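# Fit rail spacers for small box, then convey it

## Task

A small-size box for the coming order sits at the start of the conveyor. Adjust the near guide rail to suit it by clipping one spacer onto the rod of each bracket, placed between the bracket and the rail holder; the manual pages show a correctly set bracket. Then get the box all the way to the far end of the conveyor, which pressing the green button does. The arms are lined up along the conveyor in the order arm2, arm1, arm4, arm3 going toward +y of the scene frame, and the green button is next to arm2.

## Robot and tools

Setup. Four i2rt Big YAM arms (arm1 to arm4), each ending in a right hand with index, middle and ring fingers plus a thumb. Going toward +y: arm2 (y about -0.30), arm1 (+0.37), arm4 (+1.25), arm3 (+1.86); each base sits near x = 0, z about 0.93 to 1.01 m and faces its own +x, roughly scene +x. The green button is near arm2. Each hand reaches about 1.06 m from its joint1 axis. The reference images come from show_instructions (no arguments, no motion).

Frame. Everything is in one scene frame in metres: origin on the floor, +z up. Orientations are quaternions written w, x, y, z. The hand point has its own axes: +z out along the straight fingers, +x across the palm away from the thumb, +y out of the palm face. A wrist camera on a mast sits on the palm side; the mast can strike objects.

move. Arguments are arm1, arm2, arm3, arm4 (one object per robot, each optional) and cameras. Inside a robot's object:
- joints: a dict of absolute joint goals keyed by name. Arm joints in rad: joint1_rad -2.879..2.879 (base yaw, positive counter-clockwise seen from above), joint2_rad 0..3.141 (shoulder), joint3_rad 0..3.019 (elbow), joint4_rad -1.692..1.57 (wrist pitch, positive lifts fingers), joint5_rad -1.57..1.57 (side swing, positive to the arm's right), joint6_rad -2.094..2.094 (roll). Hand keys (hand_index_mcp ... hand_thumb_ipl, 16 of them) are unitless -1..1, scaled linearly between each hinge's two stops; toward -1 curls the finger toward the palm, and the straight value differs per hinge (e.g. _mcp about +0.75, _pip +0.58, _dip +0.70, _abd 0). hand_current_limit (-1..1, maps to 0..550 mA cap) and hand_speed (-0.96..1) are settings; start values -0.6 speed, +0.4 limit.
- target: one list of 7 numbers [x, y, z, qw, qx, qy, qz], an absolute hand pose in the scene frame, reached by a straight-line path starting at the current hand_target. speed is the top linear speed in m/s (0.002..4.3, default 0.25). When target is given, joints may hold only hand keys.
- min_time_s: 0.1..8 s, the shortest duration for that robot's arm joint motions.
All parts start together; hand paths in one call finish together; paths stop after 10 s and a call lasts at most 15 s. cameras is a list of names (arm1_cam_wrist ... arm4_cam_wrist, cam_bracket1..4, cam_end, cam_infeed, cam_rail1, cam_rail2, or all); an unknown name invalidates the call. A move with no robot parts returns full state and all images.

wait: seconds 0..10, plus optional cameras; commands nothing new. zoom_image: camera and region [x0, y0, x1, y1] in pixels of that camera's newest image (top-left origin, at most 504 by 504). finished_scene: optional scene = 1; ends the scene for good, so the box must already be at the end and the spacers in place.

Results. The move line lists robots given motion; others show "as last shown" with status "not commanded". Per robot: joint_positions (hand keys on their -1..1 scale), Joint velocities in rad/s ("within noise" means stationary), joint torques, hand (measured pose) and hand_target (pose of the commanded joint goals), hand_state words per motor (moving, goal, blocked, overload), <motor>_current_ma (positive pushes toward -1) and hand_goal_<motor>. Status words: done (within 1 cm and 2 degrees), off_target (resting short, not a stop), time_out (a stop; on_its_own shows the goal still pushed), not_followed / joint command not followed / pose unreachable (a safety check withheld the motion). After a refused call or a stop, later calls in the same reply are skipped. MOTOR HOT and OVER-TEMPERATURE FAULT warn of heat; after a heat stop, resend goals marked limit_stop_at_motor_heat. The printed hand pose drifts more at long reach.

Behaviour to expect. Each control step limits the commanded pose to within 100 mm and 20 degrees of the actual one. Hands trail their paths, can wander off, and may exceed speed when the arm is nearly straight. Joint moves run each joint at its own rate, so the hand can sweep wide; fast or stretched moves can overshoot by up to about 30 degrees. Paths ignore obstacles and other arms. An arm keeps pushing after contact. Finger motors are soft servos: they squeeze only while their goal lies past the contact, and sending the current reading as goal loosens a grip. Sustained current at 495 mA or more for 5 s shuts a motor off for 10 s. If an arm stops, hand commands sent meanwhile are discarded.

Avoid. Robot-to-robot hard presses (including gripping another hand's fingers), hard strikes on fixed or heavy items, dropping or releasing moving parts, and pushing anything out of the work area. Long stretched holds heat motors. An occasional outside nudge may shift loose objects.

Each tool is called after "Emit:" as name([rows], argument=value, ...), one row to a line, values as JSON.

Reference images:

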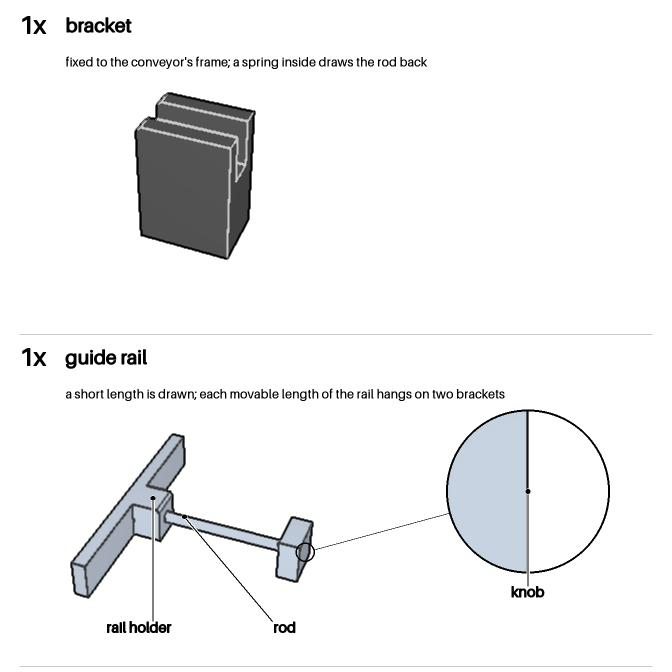

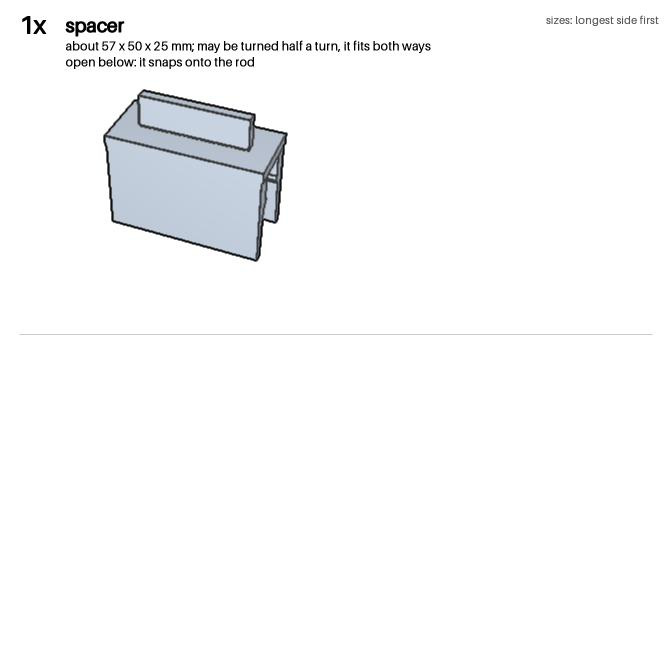

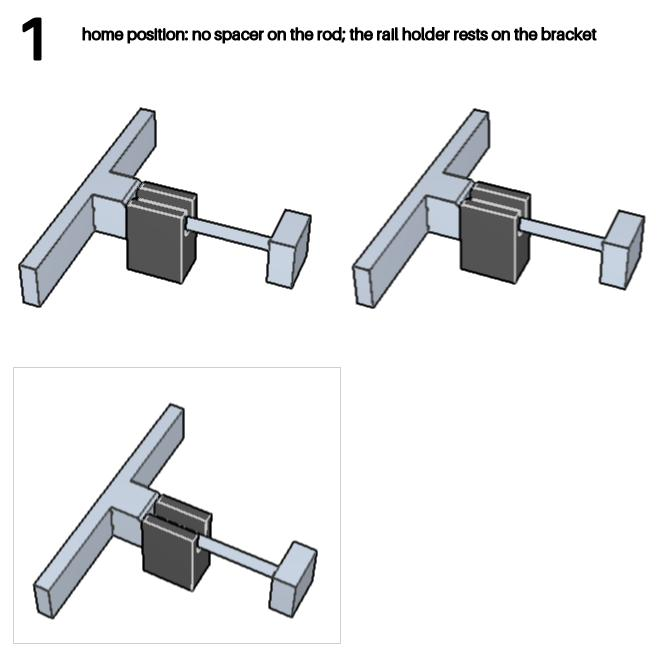

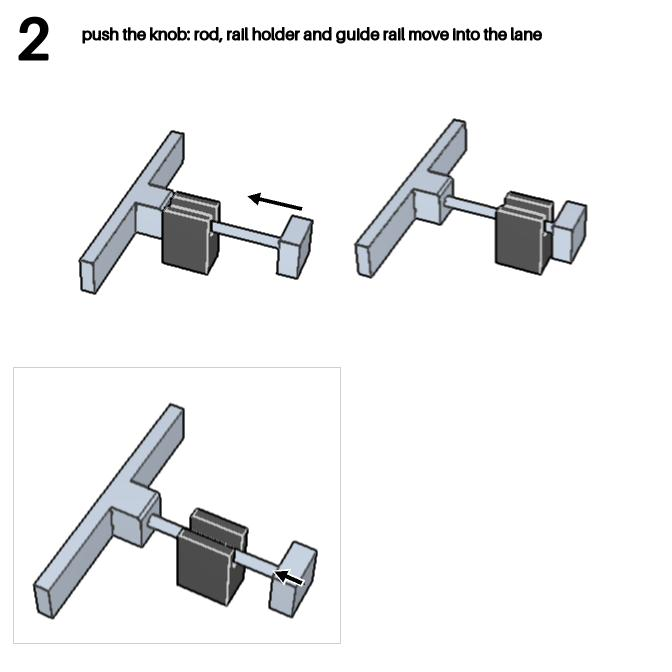

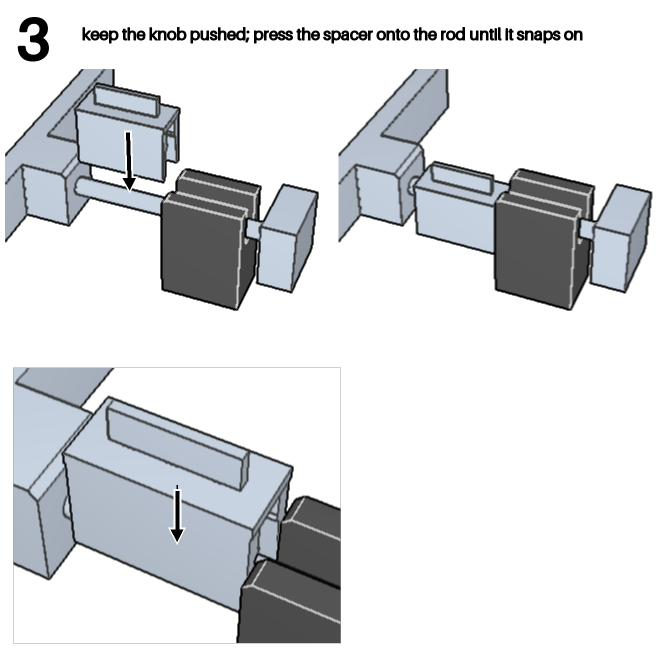

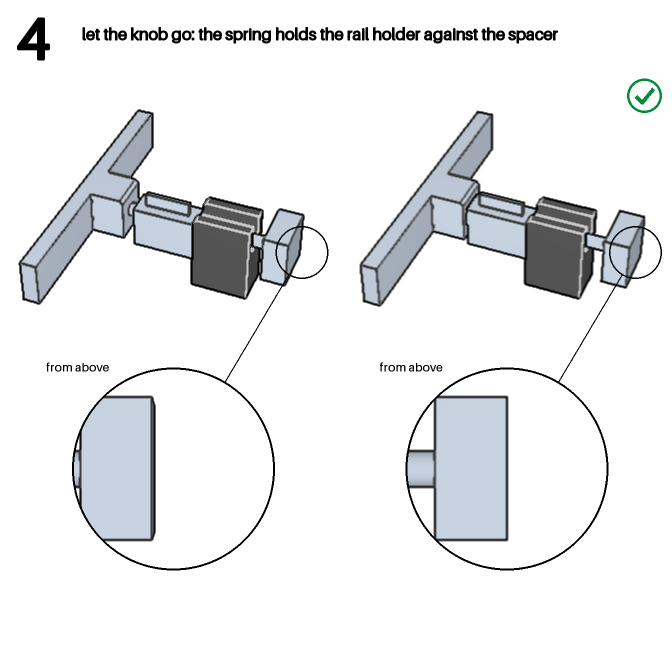

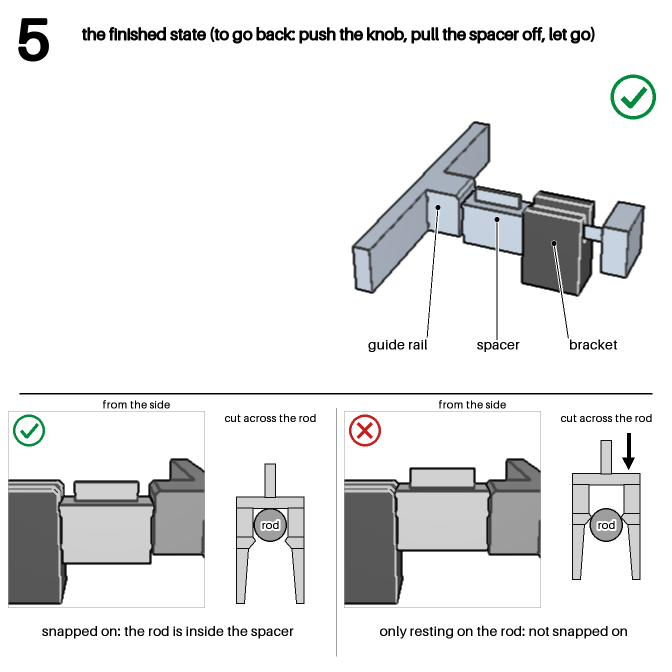

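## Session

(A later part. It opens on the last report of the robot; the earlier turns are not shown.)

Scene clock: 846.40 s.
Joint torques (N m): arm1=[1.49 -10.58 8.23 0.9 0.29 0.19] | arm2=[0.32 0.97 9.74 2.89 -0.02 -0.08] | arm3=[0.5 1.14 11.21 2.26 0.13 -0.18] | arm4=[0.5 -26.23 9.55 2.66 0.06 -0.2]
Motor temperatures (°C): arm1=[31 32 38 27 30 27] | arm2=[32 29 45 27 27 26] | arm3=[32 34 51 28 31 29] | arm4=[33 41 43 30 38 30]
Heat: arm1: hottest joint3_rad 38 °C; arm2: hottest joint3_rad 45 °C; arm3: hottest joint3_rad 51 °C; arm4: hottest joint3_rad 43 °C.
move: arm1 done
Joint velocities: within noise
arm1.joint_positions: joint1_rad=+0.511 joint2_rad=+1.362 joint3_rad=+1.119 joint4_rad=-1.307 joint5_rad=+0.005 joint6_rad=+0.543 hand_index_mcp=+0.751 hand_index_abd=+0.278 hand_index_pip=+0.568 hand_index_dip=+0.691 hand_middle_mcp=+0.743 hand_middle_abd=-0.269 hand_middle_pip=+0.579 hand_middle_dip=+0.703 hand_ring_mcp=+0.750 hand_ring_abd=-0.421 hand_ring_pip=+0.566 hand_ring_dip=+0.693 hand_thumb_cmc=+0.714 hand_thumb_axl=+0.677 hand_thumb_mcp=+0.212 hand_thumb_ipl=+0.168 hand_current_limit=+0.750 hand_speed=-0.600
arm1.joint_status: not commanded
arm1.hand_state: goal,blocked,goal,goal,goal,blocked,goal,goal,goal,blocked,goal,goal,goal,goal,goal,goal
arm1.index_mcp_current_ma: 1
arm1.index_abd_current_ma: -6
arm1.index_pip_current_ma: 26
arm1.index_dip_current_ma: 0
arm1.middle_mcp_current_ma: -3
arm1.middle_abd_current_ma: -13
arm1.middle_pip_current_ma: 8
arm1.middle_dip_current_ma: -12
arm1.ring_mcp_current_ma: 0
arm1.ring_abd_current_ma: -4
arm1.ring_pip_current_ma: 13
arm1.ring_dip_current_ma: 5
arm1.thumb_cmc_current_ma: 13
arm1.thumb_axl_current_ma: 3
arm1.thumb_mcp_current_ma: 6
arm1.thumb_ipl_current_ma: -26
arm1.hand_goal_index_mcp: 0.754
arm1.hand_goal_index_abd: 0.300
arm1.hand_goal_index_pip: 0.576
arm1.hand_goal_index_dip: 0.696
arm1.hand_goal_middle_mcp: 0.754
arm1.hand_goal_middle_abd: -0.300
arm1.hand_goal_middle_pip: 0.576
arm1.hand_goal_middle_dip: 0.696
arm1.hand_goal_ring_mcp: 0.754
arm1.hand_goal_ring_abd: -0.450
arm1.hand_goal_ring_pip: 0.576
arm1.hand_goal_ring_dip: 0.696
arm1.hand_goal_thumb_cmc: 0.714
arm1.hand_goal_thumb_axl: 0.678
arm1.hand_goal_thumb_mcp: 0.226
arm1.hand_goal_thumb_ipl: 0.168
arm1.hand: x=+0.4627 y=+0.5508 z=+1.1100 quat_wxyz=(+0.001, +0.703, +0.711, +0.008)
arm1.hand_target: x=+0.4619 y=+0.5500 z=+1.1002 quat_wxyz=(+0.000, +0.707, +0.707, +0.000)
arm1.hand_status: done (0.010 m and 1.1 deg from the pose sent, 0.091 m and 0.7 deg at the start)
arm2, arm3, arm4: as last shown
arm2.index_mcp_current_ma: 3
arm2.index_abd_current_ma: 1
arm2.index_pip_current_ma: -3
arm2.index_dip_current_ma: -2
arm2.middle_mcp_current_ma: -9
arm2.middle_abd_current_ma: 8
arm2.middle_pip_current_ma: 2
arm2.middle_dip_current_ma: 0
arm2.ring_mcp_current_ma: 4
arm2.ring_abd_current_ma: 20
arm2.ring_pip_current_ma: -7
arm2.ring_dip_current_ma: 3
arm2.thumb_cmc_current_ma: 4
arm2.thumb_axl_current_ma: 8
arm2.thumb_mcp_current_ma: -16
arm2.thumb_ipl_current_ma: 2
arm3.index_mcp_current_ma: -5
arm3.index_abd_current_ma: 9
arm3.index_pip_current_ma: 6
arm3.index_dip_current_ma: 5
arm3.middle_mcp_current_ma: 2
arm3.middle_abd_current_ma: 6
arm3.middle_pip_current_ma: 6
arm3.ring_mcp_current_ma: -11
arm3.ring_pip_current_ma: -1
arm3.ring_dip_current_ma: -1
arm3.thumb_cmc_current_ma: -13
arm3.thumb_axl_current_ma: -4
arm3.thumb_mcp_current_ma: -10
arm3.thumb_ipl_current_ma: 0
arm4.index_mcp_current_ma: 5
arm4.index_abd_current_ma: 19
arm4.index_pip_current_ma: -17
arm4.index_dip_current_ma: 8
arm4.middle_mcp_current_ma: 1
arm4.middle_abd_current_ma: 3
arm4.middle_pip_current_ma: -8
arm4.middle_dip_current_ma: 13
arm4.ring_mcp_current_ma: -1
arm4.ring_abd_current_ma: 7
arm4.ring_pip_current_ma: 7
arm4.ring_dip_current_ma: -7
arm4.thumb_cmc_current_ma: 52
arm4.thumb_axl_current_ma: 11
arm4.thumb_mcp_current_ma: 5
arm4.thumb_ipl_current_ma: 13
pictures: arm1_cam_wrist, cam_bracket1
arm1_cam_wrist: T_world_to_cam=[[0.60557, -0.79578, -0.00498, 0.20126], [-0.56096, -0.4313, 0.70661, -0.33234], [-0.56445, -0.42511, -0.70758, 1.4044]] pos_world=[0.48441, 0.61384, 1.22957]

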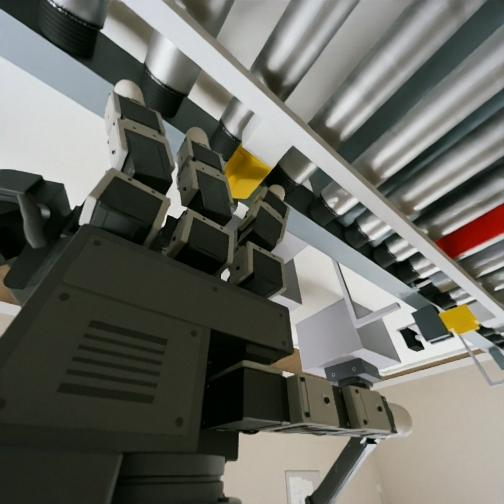

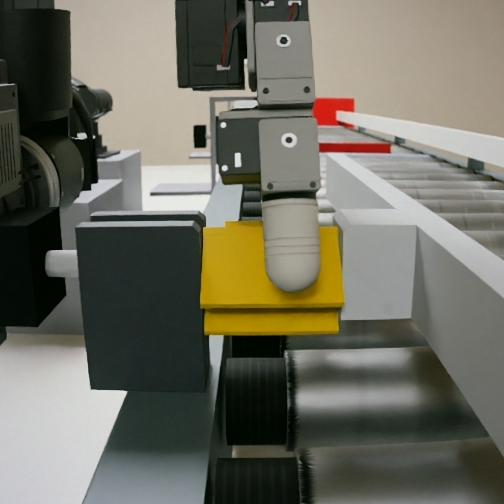

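Emit:
move(arm1={"target":[0.457,0.550,1.087,0,0.7071,0.7071,0],"speed":0.1}, arm4={"joints":{"joint1_rad":-1.0,"joint5_rad":0.235},"min_time_s":1.5}, cameras=["cam_bracket1"])

Emit:
zoom_image(camera="cam_bracket1", region=[180, 150, 370, 350])

Scene clock: 852.73 s.
Joint torques (N m): arm1=[2.02 -10.34 7.92 0.96 0.3 0.23] | arm2=[0.15 1.73 9.58 3.08 0.03 -0.1] | arm3=[0.56 1.14 11.21 2.28 0.14 -0.18] | arm4=[0.67 -26.17 9.39 2.62 0.07 -0.2]
Motor temperatures (°C): arm1=[31 32 38 27 30 27] | arm2=[32 29 45 27 27 26] | arm3=[32 34 51 28 31 29] | arm4=[33 41 43 30 38 30]
Heat: arm1: hottest joint3_rad 38 °C; arm2: hottest joint3_rad 45 °C; arm3: hottest joint3_rad 51 °C; arm4: hottest joint3_rad 43 °C.
move: arm1 done; arm4 time_out
Joint velocities: within noise
arm1.joint_positions: joint1_rad=+0.511 joint2_rad=+1.362 joint3_rad=+1.084 joint4_rad=-1.271 joint5_rad=+0.005 joint6_rad=+0.545 hand_index_mcp=+0.751 hand_index_abd=+0.278 hand_index_pip=+0.568 hand_index_dip=+0.691 hand_middle_mcp=+0.743 hand_middle_abd=-0.269 hand_middle_pip=+0.579 hand_middle_dip=+0.703 hand_ring_mcp=+0.750 hand_ring_abd=-0.421 hand_ring_pip=+0.566 hand_ring_dip=+0.693 hand_thumb_cmc=+0.714 hand_thumb_axl=+0.677 hand_thumb_mcp=+0.212 hand_thumb_ipl=+0.168 hand_current_limit=+0.750 hand_speed=-0.600
arm1.joint_status: not commanded
arm1.hand_state: goal,blocked,goal,goal,goal,blocked,goal,goal,goal,blocked,goal,goal,goal,goal,goal,goal
arm1.index_mcp_current_ma: 0
arm1.index_abd_current_ma: -2
arm1.index_pip_current_ma: 8
arm1.index_dip_current_ma: 10
arm1.middle_mcp_current_ma: 19
arm1.middle_abd_current_ma: -26
arm1.middle_pip_current_ma: -40
arm1.middle_dip_current_ma: -13
arm1.ring_mcp_current_ma: 3
arm1.ring_abd_current_ma: -15
arm1.ring_pip_current_ma: 20
arm1.ring_dip_current_ma: -21
arm1.thumb_cmc_current_ma: -4
arm1.thumb_axl_current_ma: 15
arm1.thumb_mcp_current_ma: -12
arm1.thumb_ipl_current_ma: 7
arm1.hand_goal_index_mcp: 0.754
arm1.hand_goal_index_abd: 0.300
arm1.hand_goal_index_pip: 0.576
arm1.hand_goal_index_dip: 0.696
arm1.hand_goal_middle_mcp: 0.754
arm1.hand_goal_middle_abd: -0.300
arm1.hand_goal_middle_pip: 0.576
arm1.hand_goal_middle_dip: 0.696
arm1.hand_goal_ring_mcp: 0.754
arm1.hand_goal_ring_abd: -0.450
arm1.hand_goal_ring_pip: 0.576
arm1.hand_goal_ring_dip: 0.696
arm1.hand_goal_thumb_cmc: 0.714
arm1.hand_goal_thumb_axl: 0.678
arm1.hand_goal_thumb_mcp: 0.226
arm1.hand_goal_thumb_ipl: 0.168
arm1.hand: x=+0.4596 y=+0.5490 z=+1.0971 quat_wxyz=(+0.001, +0.704, +0.710, +0.008)
arm1.hand_target: x=+0.4569 y=+0.5499 z=+1.0872 quat_wxyz=(+0.000, +0.707, +0.707, +0.000)
arm1.hand_status: done (0.010 m and 1.0 deg from the pose sent, 0.024 m and 1.1 deg at the start)
arm2, arm3: as last shown
arm2.index_mcp_current_ma: 5
arm2.index_abd_current_ma: 20
arm2.index_pip_current_ma: 13
arm2.index_dip_current_ma: 10
arm2.middle_mcp_current_ma: 2
arm2.middle_abd_current_ma: -1
arm2.middle_pip_current_ma: -8
arm2.middle_dip_current_ma: 8
arm2.ring_mcp_current_ma: -2
arm2.ring_abd_current_ma: 18
arm2.ring_pip_current_ma: 3
arm2.ring_dip_current_ma: -9
arm2.thumb_cmc_current_ma: -5
arm2.thumb_axl_current_ma: 1
arm2.thumb_mcp_current_ma: 3
arm2.thumb_ipl_current_ma: 8
arm3.index_mcp_current_ma: -6
arm3.index_abd_current_ma: 17
arm3.index_pip_current_ma: -6
arm3.index_dip_current_ma: 18
arm3.middle_mcp_current_ma: 1
arm3.middle_abd_current_ma: 10
arm3.middle_pip_current_ma: 7
arm3.middle_dip_current_ma: 5
arm3.ring_mcp_current_ma: -13
arm3.ring_abd_current_ma: 5
arm3.ring_dip_current_ma: -4
arm3.thumb_cmc_current_ma: 1
arm3.thumb_mcp_current_ma: -8
arm3.thumb_ipl_current_ma: -5
arm4.joint_positions: joint1_rad=-1.359 joint2_rad=+2.426 joint3_rad=+1.504 joint4_rad=+0.887 joint5_rad=+0.326 joint6_rad=+1.551 hand_index_mcp=-0.188 hand_index_abd=+0.021 hand_index_pip=-0.761 hand_index_dip=+0.256 hand_middle_mcp=-0.192 hand_middle_abd=+0.007 hand_middle_pip=-0.734 hand_middle_dip=+0.261 hand_ring_mcp=-0.193 hand_ring_abd=+0.161 hand_ring_pip=-0.739 hand_ring_dip=+0.259 hand_thumb_cmc=-0.527 hand_thumb_axl=+0.678 hand_thumb_mcp=+0.230 hand_thumb_ipl=+0.168 hand_current_limit=+0.600 hand_speed=-0.600
arm4.joint_status: joint1_rad time_out (moved +0.000 of +0.359); joint5_rad time_out (moved -0.004 of -0.095)
arm4.hand_state: goal,blocked,blocked,goal,goal,goal,goal,goal,goal,overload,goal,goal,blocked,goal,goal,goal
arm4.index_mcp_current_ma: 12
arm4.index_abd_current_ma: 16
arm4.index_pip_current_ma: -21
arm4.index_dip_current_ma: 1
arm4.middle_mcp_current_ma: 6
arm4.middle_abd_current_ma: 2
arm4.middle_pip_current_ma: 0
arm4.middle_dip_current_ma: 7
arm4.ring_mcp_current_ma: -1
arm4.ring_abd_current_ma: 7
arm4.ring_pip_current_ma: 3
arm4.ring_dip_current_ma: -8
arm4.thumb_cmc_current_ma: 45
arm4.thumb_axl_current_ma: 7
arm4.thumb_mcp_current_ma: 11
arm4.thumb_ipl_current_ma: 8
arm4.hand_goal_index_mcp: -0.200
arm4.hand_goal_index_abd: 0.000
arm4.hand_goal_index_pip: -0.740
arm4.hand_goal_index_dip: 0.260
arm4.hand_goal_middle_mcp: -0.200
arm4.hand_goal_middle_abd: 0.000
arm4.hand_goal_middle_pip: -0.740
arm4.hand_goal_middle_dip: 0.260
arm4.hand_goal_ring_mcp: -0.200
arm4.hand_goal_ring_abd: 0.000
arm4.hand_goal_ring_pip: -0.740
arm4.hand_goal_ring_dip: 0.260
arm4.hand_goal_thumb_cmc: -0.570
arm4.hand_goal_thumb_axl: 0.678
arm4.hand_goal_thumb_mcp: 0.226
arm4.hand_goal_thumb_ipl: 0.168
arm4.on_its_own: joint1_rad is held at -1.359, not at your -1.000, since a time_out; joint5_rad is held at +0.325, not at your +0.235, since a time_out
arm4.hand: x=+0.1566 y=+0.4555 z=+0.9961 quat_wxyz=(+0.492, +0.522, -0.498, +0.488)
arm4.hand_target: x=+0.1614 y=+0.4439 z=+1.0060 quat_wxyz=(+0.494, +0.506, -0.495, +0.505)
arm4.hand_status: not commanded
led back after a hold (arm4 arm): the arm was led back toward your command in small steps, so it may still be short of it.
pose unreachable (arm1 arm): on one or more control steps of this call this arm could not follow its commanded pose, so it was not sent that pose on those steps. It may still have moved: this result reports where it is.
cause: moving toward the commanded pose would bring a part of the arm too close to another arm (this arm's hand and a part of the arm4 arm, along the way the arms are being sent, or toward where that arm still pushes).
joint command not followed: on one or more control steps a check withheld the commanded joint targets of the arm4 arm, and it was not sent them on those steps.
cause: the commanded joint targets, or the way to them, would bring a part of the robot too close to another arm (a part of this arm and the arm1 arm's hand, along the way the arms are being sent, or toward where that arm still pushes).

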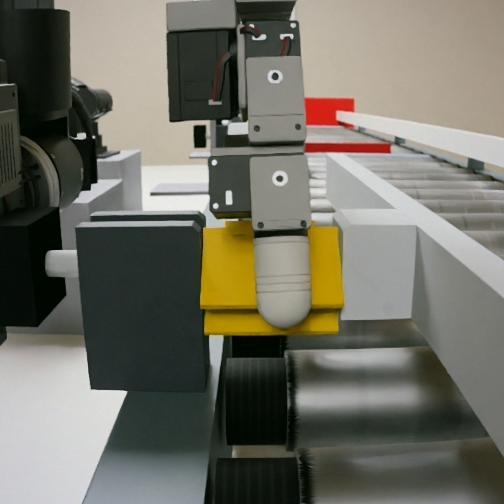

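Scaled by 2.520 from the camera's image (finer frame: 720x720).

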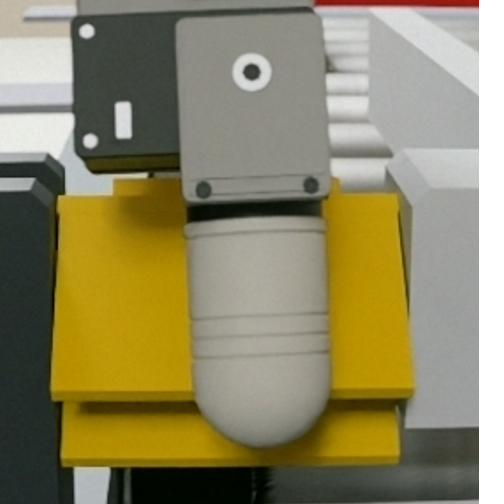

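Emit:
move(arm1={"joints":{"hand_index_abd":-1.0,"hand_middle_abd":1.0}}, cameras=["cam_bracket1","arm1_cam_wrist"])

Emit:
zoom_image(camera="cam_bracket1", region=[180, 150, 370, 350])

Emit:
zoom_image(camera="arm1_cam_wrist", region=[180, 80, 300, 200])

Scene clock: 859.87 s.
Joint torques (N m): arm1=[1.79 -10.34 8.02 0.96 0.03 0.21] | arm2=[-0.15 1.26 9.48 2.84 0.01 -0.08] | arm3=[0.56 1.08 11.21 2.26 0.14 -0.18] | arm4=[0.85 -25.64 9.44 2.63 0.07 -0.22]
Motor temperatures (°C): arm1=[31 31 38 27 30 27] | arm2=[32 29 45 27 27 26] | arm3=[32 34 51 28 31 29] | arm4=[33 41 43 30 37 30]
Heat: arm1: hottest joint3_rad 38 °C; arm2: hottest joint3_rad 45 °C; arm3: hottest joint3_rad 51 °C; arm4: hottest joint3_rad 43 °C.
move: arm1 off_target
Joint velocities: within noise
arm1.joint_positions: joint1_rad=+0.512 joint2_rad=+1.362 joint3_rad=+1.084 joint4_rad=-1.271 joint5_rad=+0.010 joint6_rad=+0.546 hand_index_mcp=+0.751 hand_index_abd=+0.118 hand_index_pip=+0.571 hand_index_dip=+0.692 hand_middle_mcp=+0.743 hand_middle_abd=+0.004 hand_middle_pip=+0.578 hand_middle_dip=+0.701 hand_ring_mcp=+0.750 hand_ring_abd=-0.422 hand_ring_pip=+0.566 hand_ring_dip=+0.693 hand_thumb_cmc=+0.715 hand_thumb_axl=+0.677 hand_thumb_mcp=+0.212 hand_thumb_ipl=+0.168 hand_current_limit=+0.750 hand_speed=-0.600
arm1.joint_status: hand_index_abd off_target (ended at +0.118, target -1.000); hand_middle_abd off_target (ended at +0.004, target +1.000)
arm1.hand_state: goal,blocked,goal,goal,goal,blocked,goal,goal,goal,blocked,goal,goal,goal,goal,goal,goal
arm1.index_mcp_current_ma: -19
arm1.index_abd_current_ma: 378
arm1.index_pip_current_ma: 2
arm1.index_dip_current_ma: 3
arm1.middle_mcp_current_ma: 13
arm1.middle_abd_current_ma: -301
arm1.middle_pip_current_ma: -8
arm1.middle_dip_current_ma: -7
arm1.ring_mcp_current_ma: -4
arm1.ring_abd_current_ma: -20
arm1.ring_pip_current_ma: 19
arm1.ring_dip_current_ma: 18
arm1.thumb_cmc_current_ma: 0
arm1.thumb_axl_current_ma: 7
arm1.thumb_mcp_current_ma: 10
arm1.thumb_ipl_current_ma: -10
arm1.hand_goal_index_mcp: 0.754
arm1.hand_goal_index_abd: -1.000
arm1.hand_goal_index_pip: 0.576
arm1.hand_goal_index_dip: 0.696
arm1.hand_goal_middle_mcp: 0.754
arm1.hand_goal_middle_abd: 1.000
arm1.hand_goal_middle_pip: 0.576
arm1.hand_goal_middle_dip: 0.696
arm1.hand_goal_ring_mcp: 0.754
arm1.hand_goal_ring_abd: -0.450
arm1.hand_goal_ring_pip: 0.576
arm1.hand_goal_ring_dip: 0.696
arm1.hand_goal_thumb_cmc: 0.714
arm1.hand_goal_thumb_axl: 0.678
arm1.hand_goal_thumb_mcp: 0.226
arm1.hand_goal_thumb_ipl: 0.168
arm1.hand: x=+0.4599 y=+0.5484 z=+1.0974 quat_wxyz=(+0.003, +0.704, +0.710, +0.007)
arm1.hand_target: x=+0.4568 y=+0.5500 z=+1.0872 quat_wxyz=(+0.000, +0.707, +0.707, +0.000)
arm1.hand_status: not commanded
arm2, arm3, arm4: as last shown
arm2.index_mcp_current_ma: 9
arm2.index_abd_current_ma: -6
arm2.index_pip_current_ma: -13
arm2.index_dip_current_ma: 8
arm2.middle_mcp_current_ma: -3
arm2.middle_abd_current_ma: -8
arm2.middle_pip_current_ma: -12
arm2.middle_dip_current_ma: -8
arm2.ring_mcp_current_ma: -10
arm2.ring_abd_current_ma: 5
arm2.ring_pip_current_ma: -3
arm2.ring_dip_current_ma: 14
arm2.thumb_cmc_current_ma: -16
arm2.thumb_axl_current_ma: 13
arm2.thumb_mcp_current_ma: 0
arm2.thumb_ipl_current_ma: 0
arm3.index_mcp_current_ma: -7
arm3.index_abd_current_ma: 8
arm3.index_pip_current_ma: 3
arm3.index_dip_current_ma: 5
arm3.middle_mcp_current_ma: 3
arm3.middle_pip_current_ma: 2
arm3.middle_dip_current_ma: 9
arm3.ring_mcp_current_ma: -11
arm3.ring_abd_current_ma: 8
arm3.ring_pip_current_ma: 1
arm3.ring_dip_current_ma: 2
arm3.thumb_cmc_current_ma: -7
arm3.thumb_axl_current_ma: 1
arm3.thumb_mcp_current_ma: -1
arm3.thumb_ipl_current_ma: 8
arm4.index_mcp_current_ma: 7
arm4.index_abd_current_ma: 14
arm4.index_pip_current_ma: -22
arm4.index_dip_current_ma: -8
arm4.middle_mcp_current_ma: 16
arm4.middle_abd_current_ma: 6
arm4.middle_pip_current_ma: 1
arm4.ring_mcp_current_ma: 1
arm4.ring_abd_current_ma: 9
arm4.ring_pip_current_ma: 7
arm4.ring_dip_current_ma: -4
arm4.thumb_cmc_current_ma: 50
arm4.thumb_axl_current_ma: 12
arm4.thumb_mcp_current_ma: 7
arm4.thumb_ipl_current_ma: 11
arm4.on_its_own: joint1_rad is held at -1.359, not at your -1.000, since a time_out; joint5_rad is held at +0.325, not at your +0.235, since a time_out
pictures: arm1_cam_wrist, cam_bracket1
arm1_cam_wrist: T_world_to_cam=[[0.60341, -0.79743, -0.00047, 0.19786], [-0.56402, -0.4272, 0.70667, -0.32693], [-0.56372, -0.42614, -0.70754, 1.39305]] pos_world=[0.48151, 0.61175, 1.21677]

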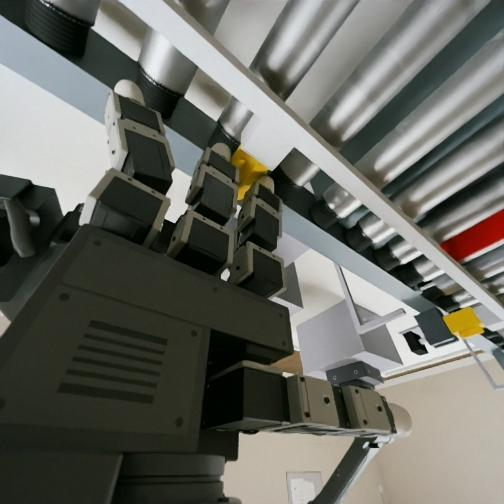

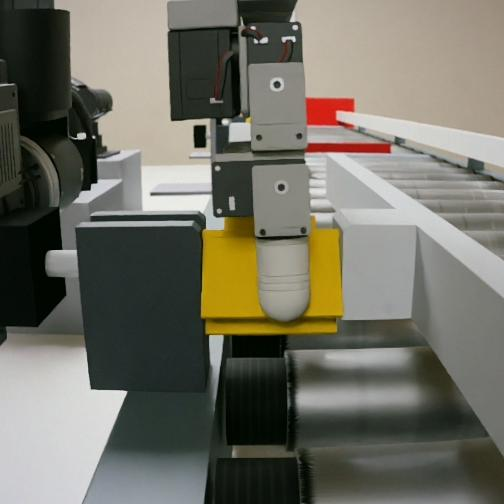

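Scaled by 2.520 from the camera's image (finer frame: 720x720).

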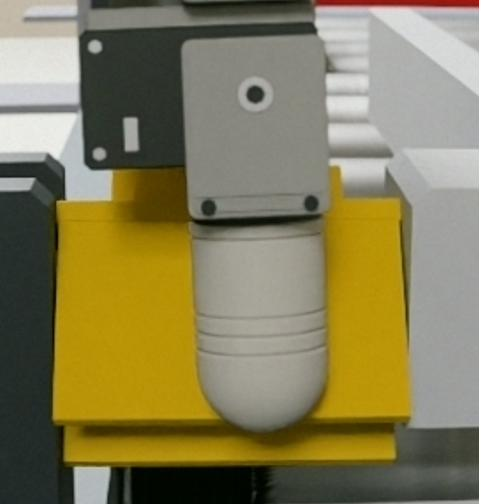

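Scaled by 4.200 from the camera's image (finer frame: 720x720).

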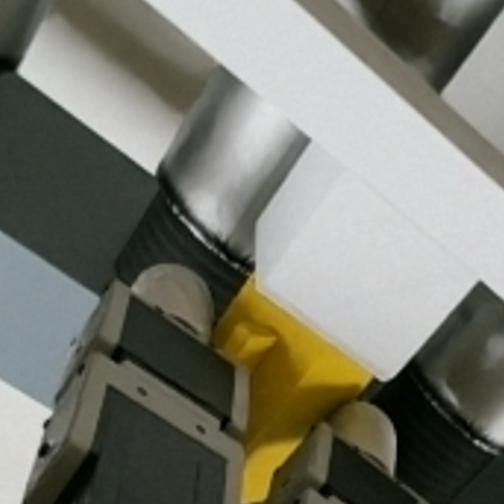

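Emit:
wait(seconds=3, cameras=["cam_bracket1"])

Emit:
zoom_image(camera="cam_bracket1", region=[180, 150, 370, 350])

Scene clock: 865.07 s.
Joint torques (N m): arm1=[1.79 -10.58 8.01 0.92 0.1 0.22] | arm2=[0.79 1.26 9.68 3.06 0.01 -0.11] | arm3=[0.62 1.14 11.22 2.26 0.13 -0.17] | arm4=[0.97 -26.11 9.52 2.73 0.09 -0.21]
Motor temperatures (°C): arm1=[31 31 38 27 30 27] | arm2=[32 29 45 27 27 26] | arm3=[32 34 51 28 31 29] | arm4=[33 41 43 30 37 30]
Heat: arm1: hottest joint3_rad 38 °C; arm2: hottest joint3_rad 45 °C; arm3: hottest joint3_rad 51 °C; arm4: hottest joint3_rad 43 °C.
Joint velocities: within noise
arm1.joint_positions: joint1_rad=+0.512 joint2_rad=+1.362 joint3_rad=+1.084 joint4_rad=-1.271 joint5_rad=+0.010 joint6_rad=+0.546 hand_index_mcp=+0.751 hand_index_abd=+0.101 hand_index_pip=+0.571 hand_index_dip=+0.692 hand_middle_mcp=+0.743 hand_middle_abd=+0.007 hand_middle_pip=+0.578 hand_middle_dip=+0.703 hand_ring_mcp=+0.750 hand_ring_abd=-0.422 hand_ring_pip=+0.566 hand_ring_dip=+0.693 hand_thumb_cmc=+0.715 hand_thumb_axl=+0.677 hand_thumb_mcp=+0.212 hand_thumb_ipl=+0.168 hand_current_limit=+0.750 hand_speed=-0.600
arm1.joint_status: hand_index_abd off_target (ended at +0.118, target -1.000); hand_middle_abd off_target (ended at +0.004, target +1.000)
arm1.hand_state: goal,blocked,goal,goal,goal,blocked,goal,goal,goal,blocked,goal,goal,goal,goal,goal,goal
arm1.index_mcp_current_ma: -14
arm1.index_abd_current_ma: 364
arm1.index_pip_current_ma: 6
arm1.index_dip_current_ma: 11
arm1.middle_mcp_current_ma: 8
arm1.middle_abd_current_ma: -304
arm1.middle_pip_current_ma: -24
arm1.middle_dip_current_ma: -13
arm1.ring_mcp_current_ma: 5
arm1.ring_abd_current_ma: -4
arm1.ring_pip_current_ma: 10
arm1.ring_dip_current_ma: -4
arm1.thumb_cmc_current_ma: 5
arm1.thumb_axl_current_ma: 12
arm1.thumb_mcp_current_ma: -4
arm1.thumb_ipl_current_ma: -10
arm1.hand_goal_index_mcp: 0.754
arm1.hand_goal_index_abd: -1.000
arm1.hand_goal_index_pip: 0.576
arm1.hand_goal_index_dip: 0.696
arm1.hand_goal_middle_mcp: 0.754
arm1.hand_goal_middle_abd: 1.000
arm1.hand_goal_middle_pip: 0.576
arm1.hand_goal_middle_dip: 0.696
arm1.hand_goal_ring_mcp: 0.754
arm1.hand_goal_ring_abd: -0.450
arm1.hand_goal_ring_pip: 0.576
arm1.hand_goal_ring_dip: 0.696
arm1.hand_goal_thumb_cmc: 0.714
arm1.hand_goal_thumb_axl: 0.678
arm1.hand_goal_thumb_mcp: 0.226
arm1.hand_goal_thumb_ipl: 0.168
arm1.hand: x=+0.4599 y=+0.5484 z=+1.0974 quat_wxyz=(+0.003, +0.704, +0.710, +0.007)
arm1.hand_target: x=+0.4569 y=+0.5499 z=+1.0872 quat_wxyz=(+0.000, +0.707, +0.707, +0.000)
arm1.hand_status: not commanded
arm2.joint_positions: joint1_rad=+0.167 joint2_rad=+0.587 joint3_rad=+1.378 joint4_rad=-1.264 joint5_rad=+0.057 joint6_rad=+1.034 hand_index_mcp=+0.755 hand_index_abd=+0.000 hand_index_pip=+0.577 hand_index_dip=+0.696 hand_middle_mcp=+0.755 hand_middle_abd=+0.000 hand_middle_pip=+0.577 hand_middle_dip=+0.696 hand_ring_mcp=+0.755 hand_ring_abd=+0.000 hand_ring_pip=+0.577 hand_ring_dip=+0.696 hand_thumb_cmc=+0.715 hand_thumb_axl=+0.677 hand_thumb_mcp=+0.226 hand_thumb_ipl=+0.168 hand_current_limit=+0.400 hand_speed=-0.600
arm2.joint_status: not commanded
arm2.hand_state: goal,goal,goal,goal,goal,goal,goal,goal,goal,goal,goal,goal,goal,goal,goal,goal
arm2.index_mcp_current_ma: 1
arm2.index_abd_current_ma: 5
arm2.index_pip_current_ma: 11
arm2.index_dip_current_ma: -10
arm2.middle_mcp_current_ma: 0
arm2.middle_abd_current_ma: -6
arm2.middle_pip_current_ma: -8
arm2.middle_dip_current_ma: 2
arm2.ring_mcp_current_ma: -16
arm2.ring_abd_current_ma: 4
arm2.ring_pip_current_ma: -2
arm2.ring_dip_current_ma: 9
arm2.thumb_cmc_current_ma: 4
arm2.thumb_axl_current_ma: 26
arm2.thumb_mcp_current_ma: 4
arm2.thumb_ipl_current_ma: 11
arm2.hand_goal_index_mcp: 0.754
arm2.hand_goal_index_abd: 0.000
arm2.hand_goal_index_pip: 0.576
arm2.hand_goal_index_dip: 0.696
arm2.hand_goal_middle_mcp: 0.754
arm2.hand_goal_middle_abd: 0.000
arm2.hand_goal_middle_pip: 0.576
arm2.hand_goal_middle_dip: 0.696
arm2.hand_goal_ring_mcp: 0.754
arm2.hand_goal_ring_abd: 0.000
arm2.hand_goal_ring_pip: 0.576
arm2.hand_goal_ring_dip: 0.696
arm2.hand_goal_thumb_cmc: 0.714
arm2.hand_goal_thumb_axl: 0.678
arm2.hand_goal_thumb_mcp: 0.226
arm2.hand_goal_thumb_ipl: 0.168
arm2.hand: x=+0.1797 y=-0.3972 z=+1.5491 quat_wxyz=(+0.151, +0.824, +0.215, +0.502)
arm2.hand_target: x=+0.1765 y=-0.3975 z=+1.5621 quat_wxyz=(+0.154, +0.817, +0.213, +0.514)
arm2.hand_status: not commanded
arm3.joint_positions: joint1_rad=-0.104 joint2_rad=+0.612 joint3_rad=+1.327 joint4_rad=-1.152 joint5_rad=+0.038 joint6_rad=+1.084 hand_index_mcp=+0.756 hand_index_abd=+0.001 hand_index_pip=+0.577 hand_index_dip=+0.696 hand_middle_mcp=+0.756 hand_middle_abd=+0.002 hand_middle_pip=+0.577 hand_middle_dip=+0.696 hand_ring_mcp=+0.756 hand_ring_abd=+0.001 hand_ring_pip=+0.577 hand_ring_dip=+0.696 hand_thumb_cmc=+0.715 hand_thumb_axl=+0.677 hand_thumb_mcp=+0.226 hand_thumb_ipl=+0.168 hand_current_limit=+0.400 hand_speed=-0.600
arm3.joint_status: not commanded
arm3.hand_state: goal,goal,goal,goal,goal,goal,goal,goal,goal,goal,goal,goal,goal,goal,goal,goal
arm3.index_mcp_current_ma: -9
arm3.index_abd_current_ma: 3
arm3.index_pip_current_ma: -6
arm3.index_dip_current_ma: 3
arm3.middle_mcp_current_ma: 9
arm3.middle_abd_current_ma: 8
arm3.middle_pip_current_ma: 14
arm3.middle_dip_current_ma: 8
arm3.ring_mcp_current_ma: -9
arm3.ring_abd_current_ma: 12
arm3.ring_pip_current_ma: -3
arm3.ring_dip_current_ma: 4
arm3.thumb_cmc_current_ma: -13
arm3.thumb_axl_current_ma: -11
arm3.thumb_mcp_current_ma: -7
arm3.thumb_ipl_current_ma: -1
arm3.hand_goal_index_mcp: 0.754
arm3.hand_goal_index_abd: 0.000
arm3.hand_goal_index_pip: 0.576
arm3.hand_goal_index_dip: 0.696
arm3.hand_goal_middle_mcp: 0.754
arm3.hand_goal_middle_abd: 0.000
arm3.hand_goal_middle_pip: 0.576
arm3.hand_goal_middle_dip: 0.696
arm3.hand_goal_ring_mcp: 0.754
arm3.hand_goal_ring_abd: 0.000
arm3.hand_goal_ring_pip: 0.576
arm3.hand_goal_ring_dip: 0.696
arm3.hand_goal_thumb_cmc: 0.714
arm3.hand_goal_thumb_axl: 0.678
arm3.hand_goal_thumb_mcp: 0.226
arm3.hand_goal_thumb_ipl: 0.168
arm3.hand: x=+0.1920 y=+1.7236 z=+1.4967 quat_wxyz=(+0.183, +0.835, +0.123, +0.504)
arm3.hand_target: x=+0.1889 y=+1.7240 z=+1.5076 quat_wxyz=(+0.186, +0.829, +0.122, +0.514)
arm3.hand_status: not commanded
arm4.joint_positions: joint1_rad=-1.359 joint2_rad=+2.426 joint3_rad=+1.504 joint4_rad=+0.887 joint5_rad=+0.326 joint6_rad=+1.551 hand_index_mcp=-0.188 hand_index_abd=+0.021 hand_index_pip=-0.761 hand_index_dip=+0.256 hand_middle_mcp=-0.192 hand_middle_abd=+0.007 hand_middle_pip=-0.734 hand_middle_dip=+0.261 hand_ring_mcp=-0.193 hand_ring_abd=+0.161 hand_ring_pip=-0.739 hand_ring_dip=+0.259 hand_thumb_cmc=-0.527 hand_thumb_axl=+0.678 hand_thumb_mcp=+0.230 hand_thumb_ipl=+0.168 hand_current_limit=+0.600 hand_speed=-0.600
arm4.joint_status: not commanded
arm4.hand_state: goal,blocked,blocked,goal,goal,goal,goal,goal,goal,overload,goal,goal,blocked,goal,goal,goal
arm4.index_mcp_current_ma: 6
arm4.index_abd_current_ma: 12
arm4.index_pip_current_ma: -22
arm4.index_dip_current_ma: -12
arm4.middle_mcp_current_ma: 13
arm4.middle_abd_current_ma: 6
arm4.middle_pip_current_ma: -4
arm4.middle_dip_current_ma: 4
arm4.ring_mcp_current_ma: 5
arm4.ring_abd_current_ma: 5
arm4.ring_pip_current_ma: 3
arm4.ring_dip_current_ma: -7
arm4.thumb_cmc_current_ma: 50
arm4.thumb_axl_current_ma: 2
arm4.thumb_mcp_current_ma: 6
arm4.thumb_ipl_current_ma: 13
arm4.hand_goal_index_mcp: -0.200
arm4.hand_goal_index_abd: 0.000
arm4.hand_goal_index_pip: -0.740
arm4.hand_goal_index_dip: 0.260
arm4.hand_goal_middle_mcp: -0.200
arm4.hand_goal_middle_abd: 0.000
arm4.hand_goal_middle_pip: -0.740
arm4.hand_goal_middle_dip: 0.260
arm4.hand_goal_ring_mcp: -0.200
arm4.hand_goal_ring_abd: 0.000
arm4.hand_goal_ring_pip: -0.740
arm4.hand_goal_ring_dip: 0.260
arm4.hand_goal_thumb_cmc: -0.570
arm4.hand_goal_thumb_axl: 0.678
arm4.hand_goal_thumb_mcp: 0.226
arm4.hand_goal_thumb_ipl: 0.168
arm4.on_its_own: joint1_rad is held at -1.359, not at your -1.000, since a time_out; joint5_rad is held at +0.325, not at your +0.235, since a time_out
arm4.hand: x=+0.1566 y=+0.4555 z=+0.9961 quat_wxyz=(+0.492, +0.522, -0.498, +0.488)
arm4.hand_target: x=+0.1614 y=+0.4439 z=+1.0060 quat_wxyz=(+0.494, +0.506, -0.495, +0.505)
arm4.hand_status: not commanded
wait: 3.00 s; at rest from the start

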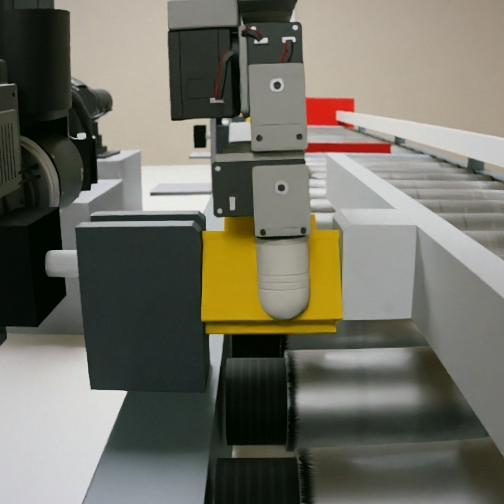

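Scaled by 2.520 from the camera's image (finer frame: 720x720).

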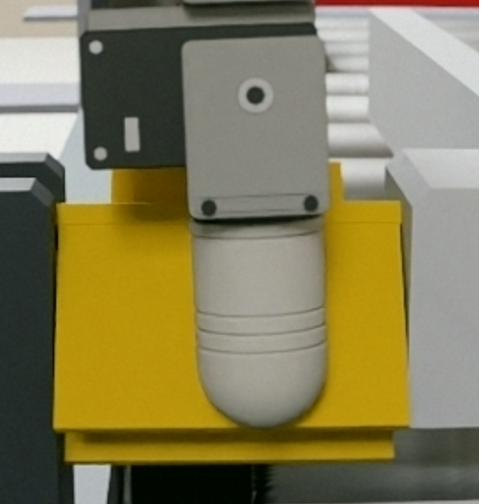

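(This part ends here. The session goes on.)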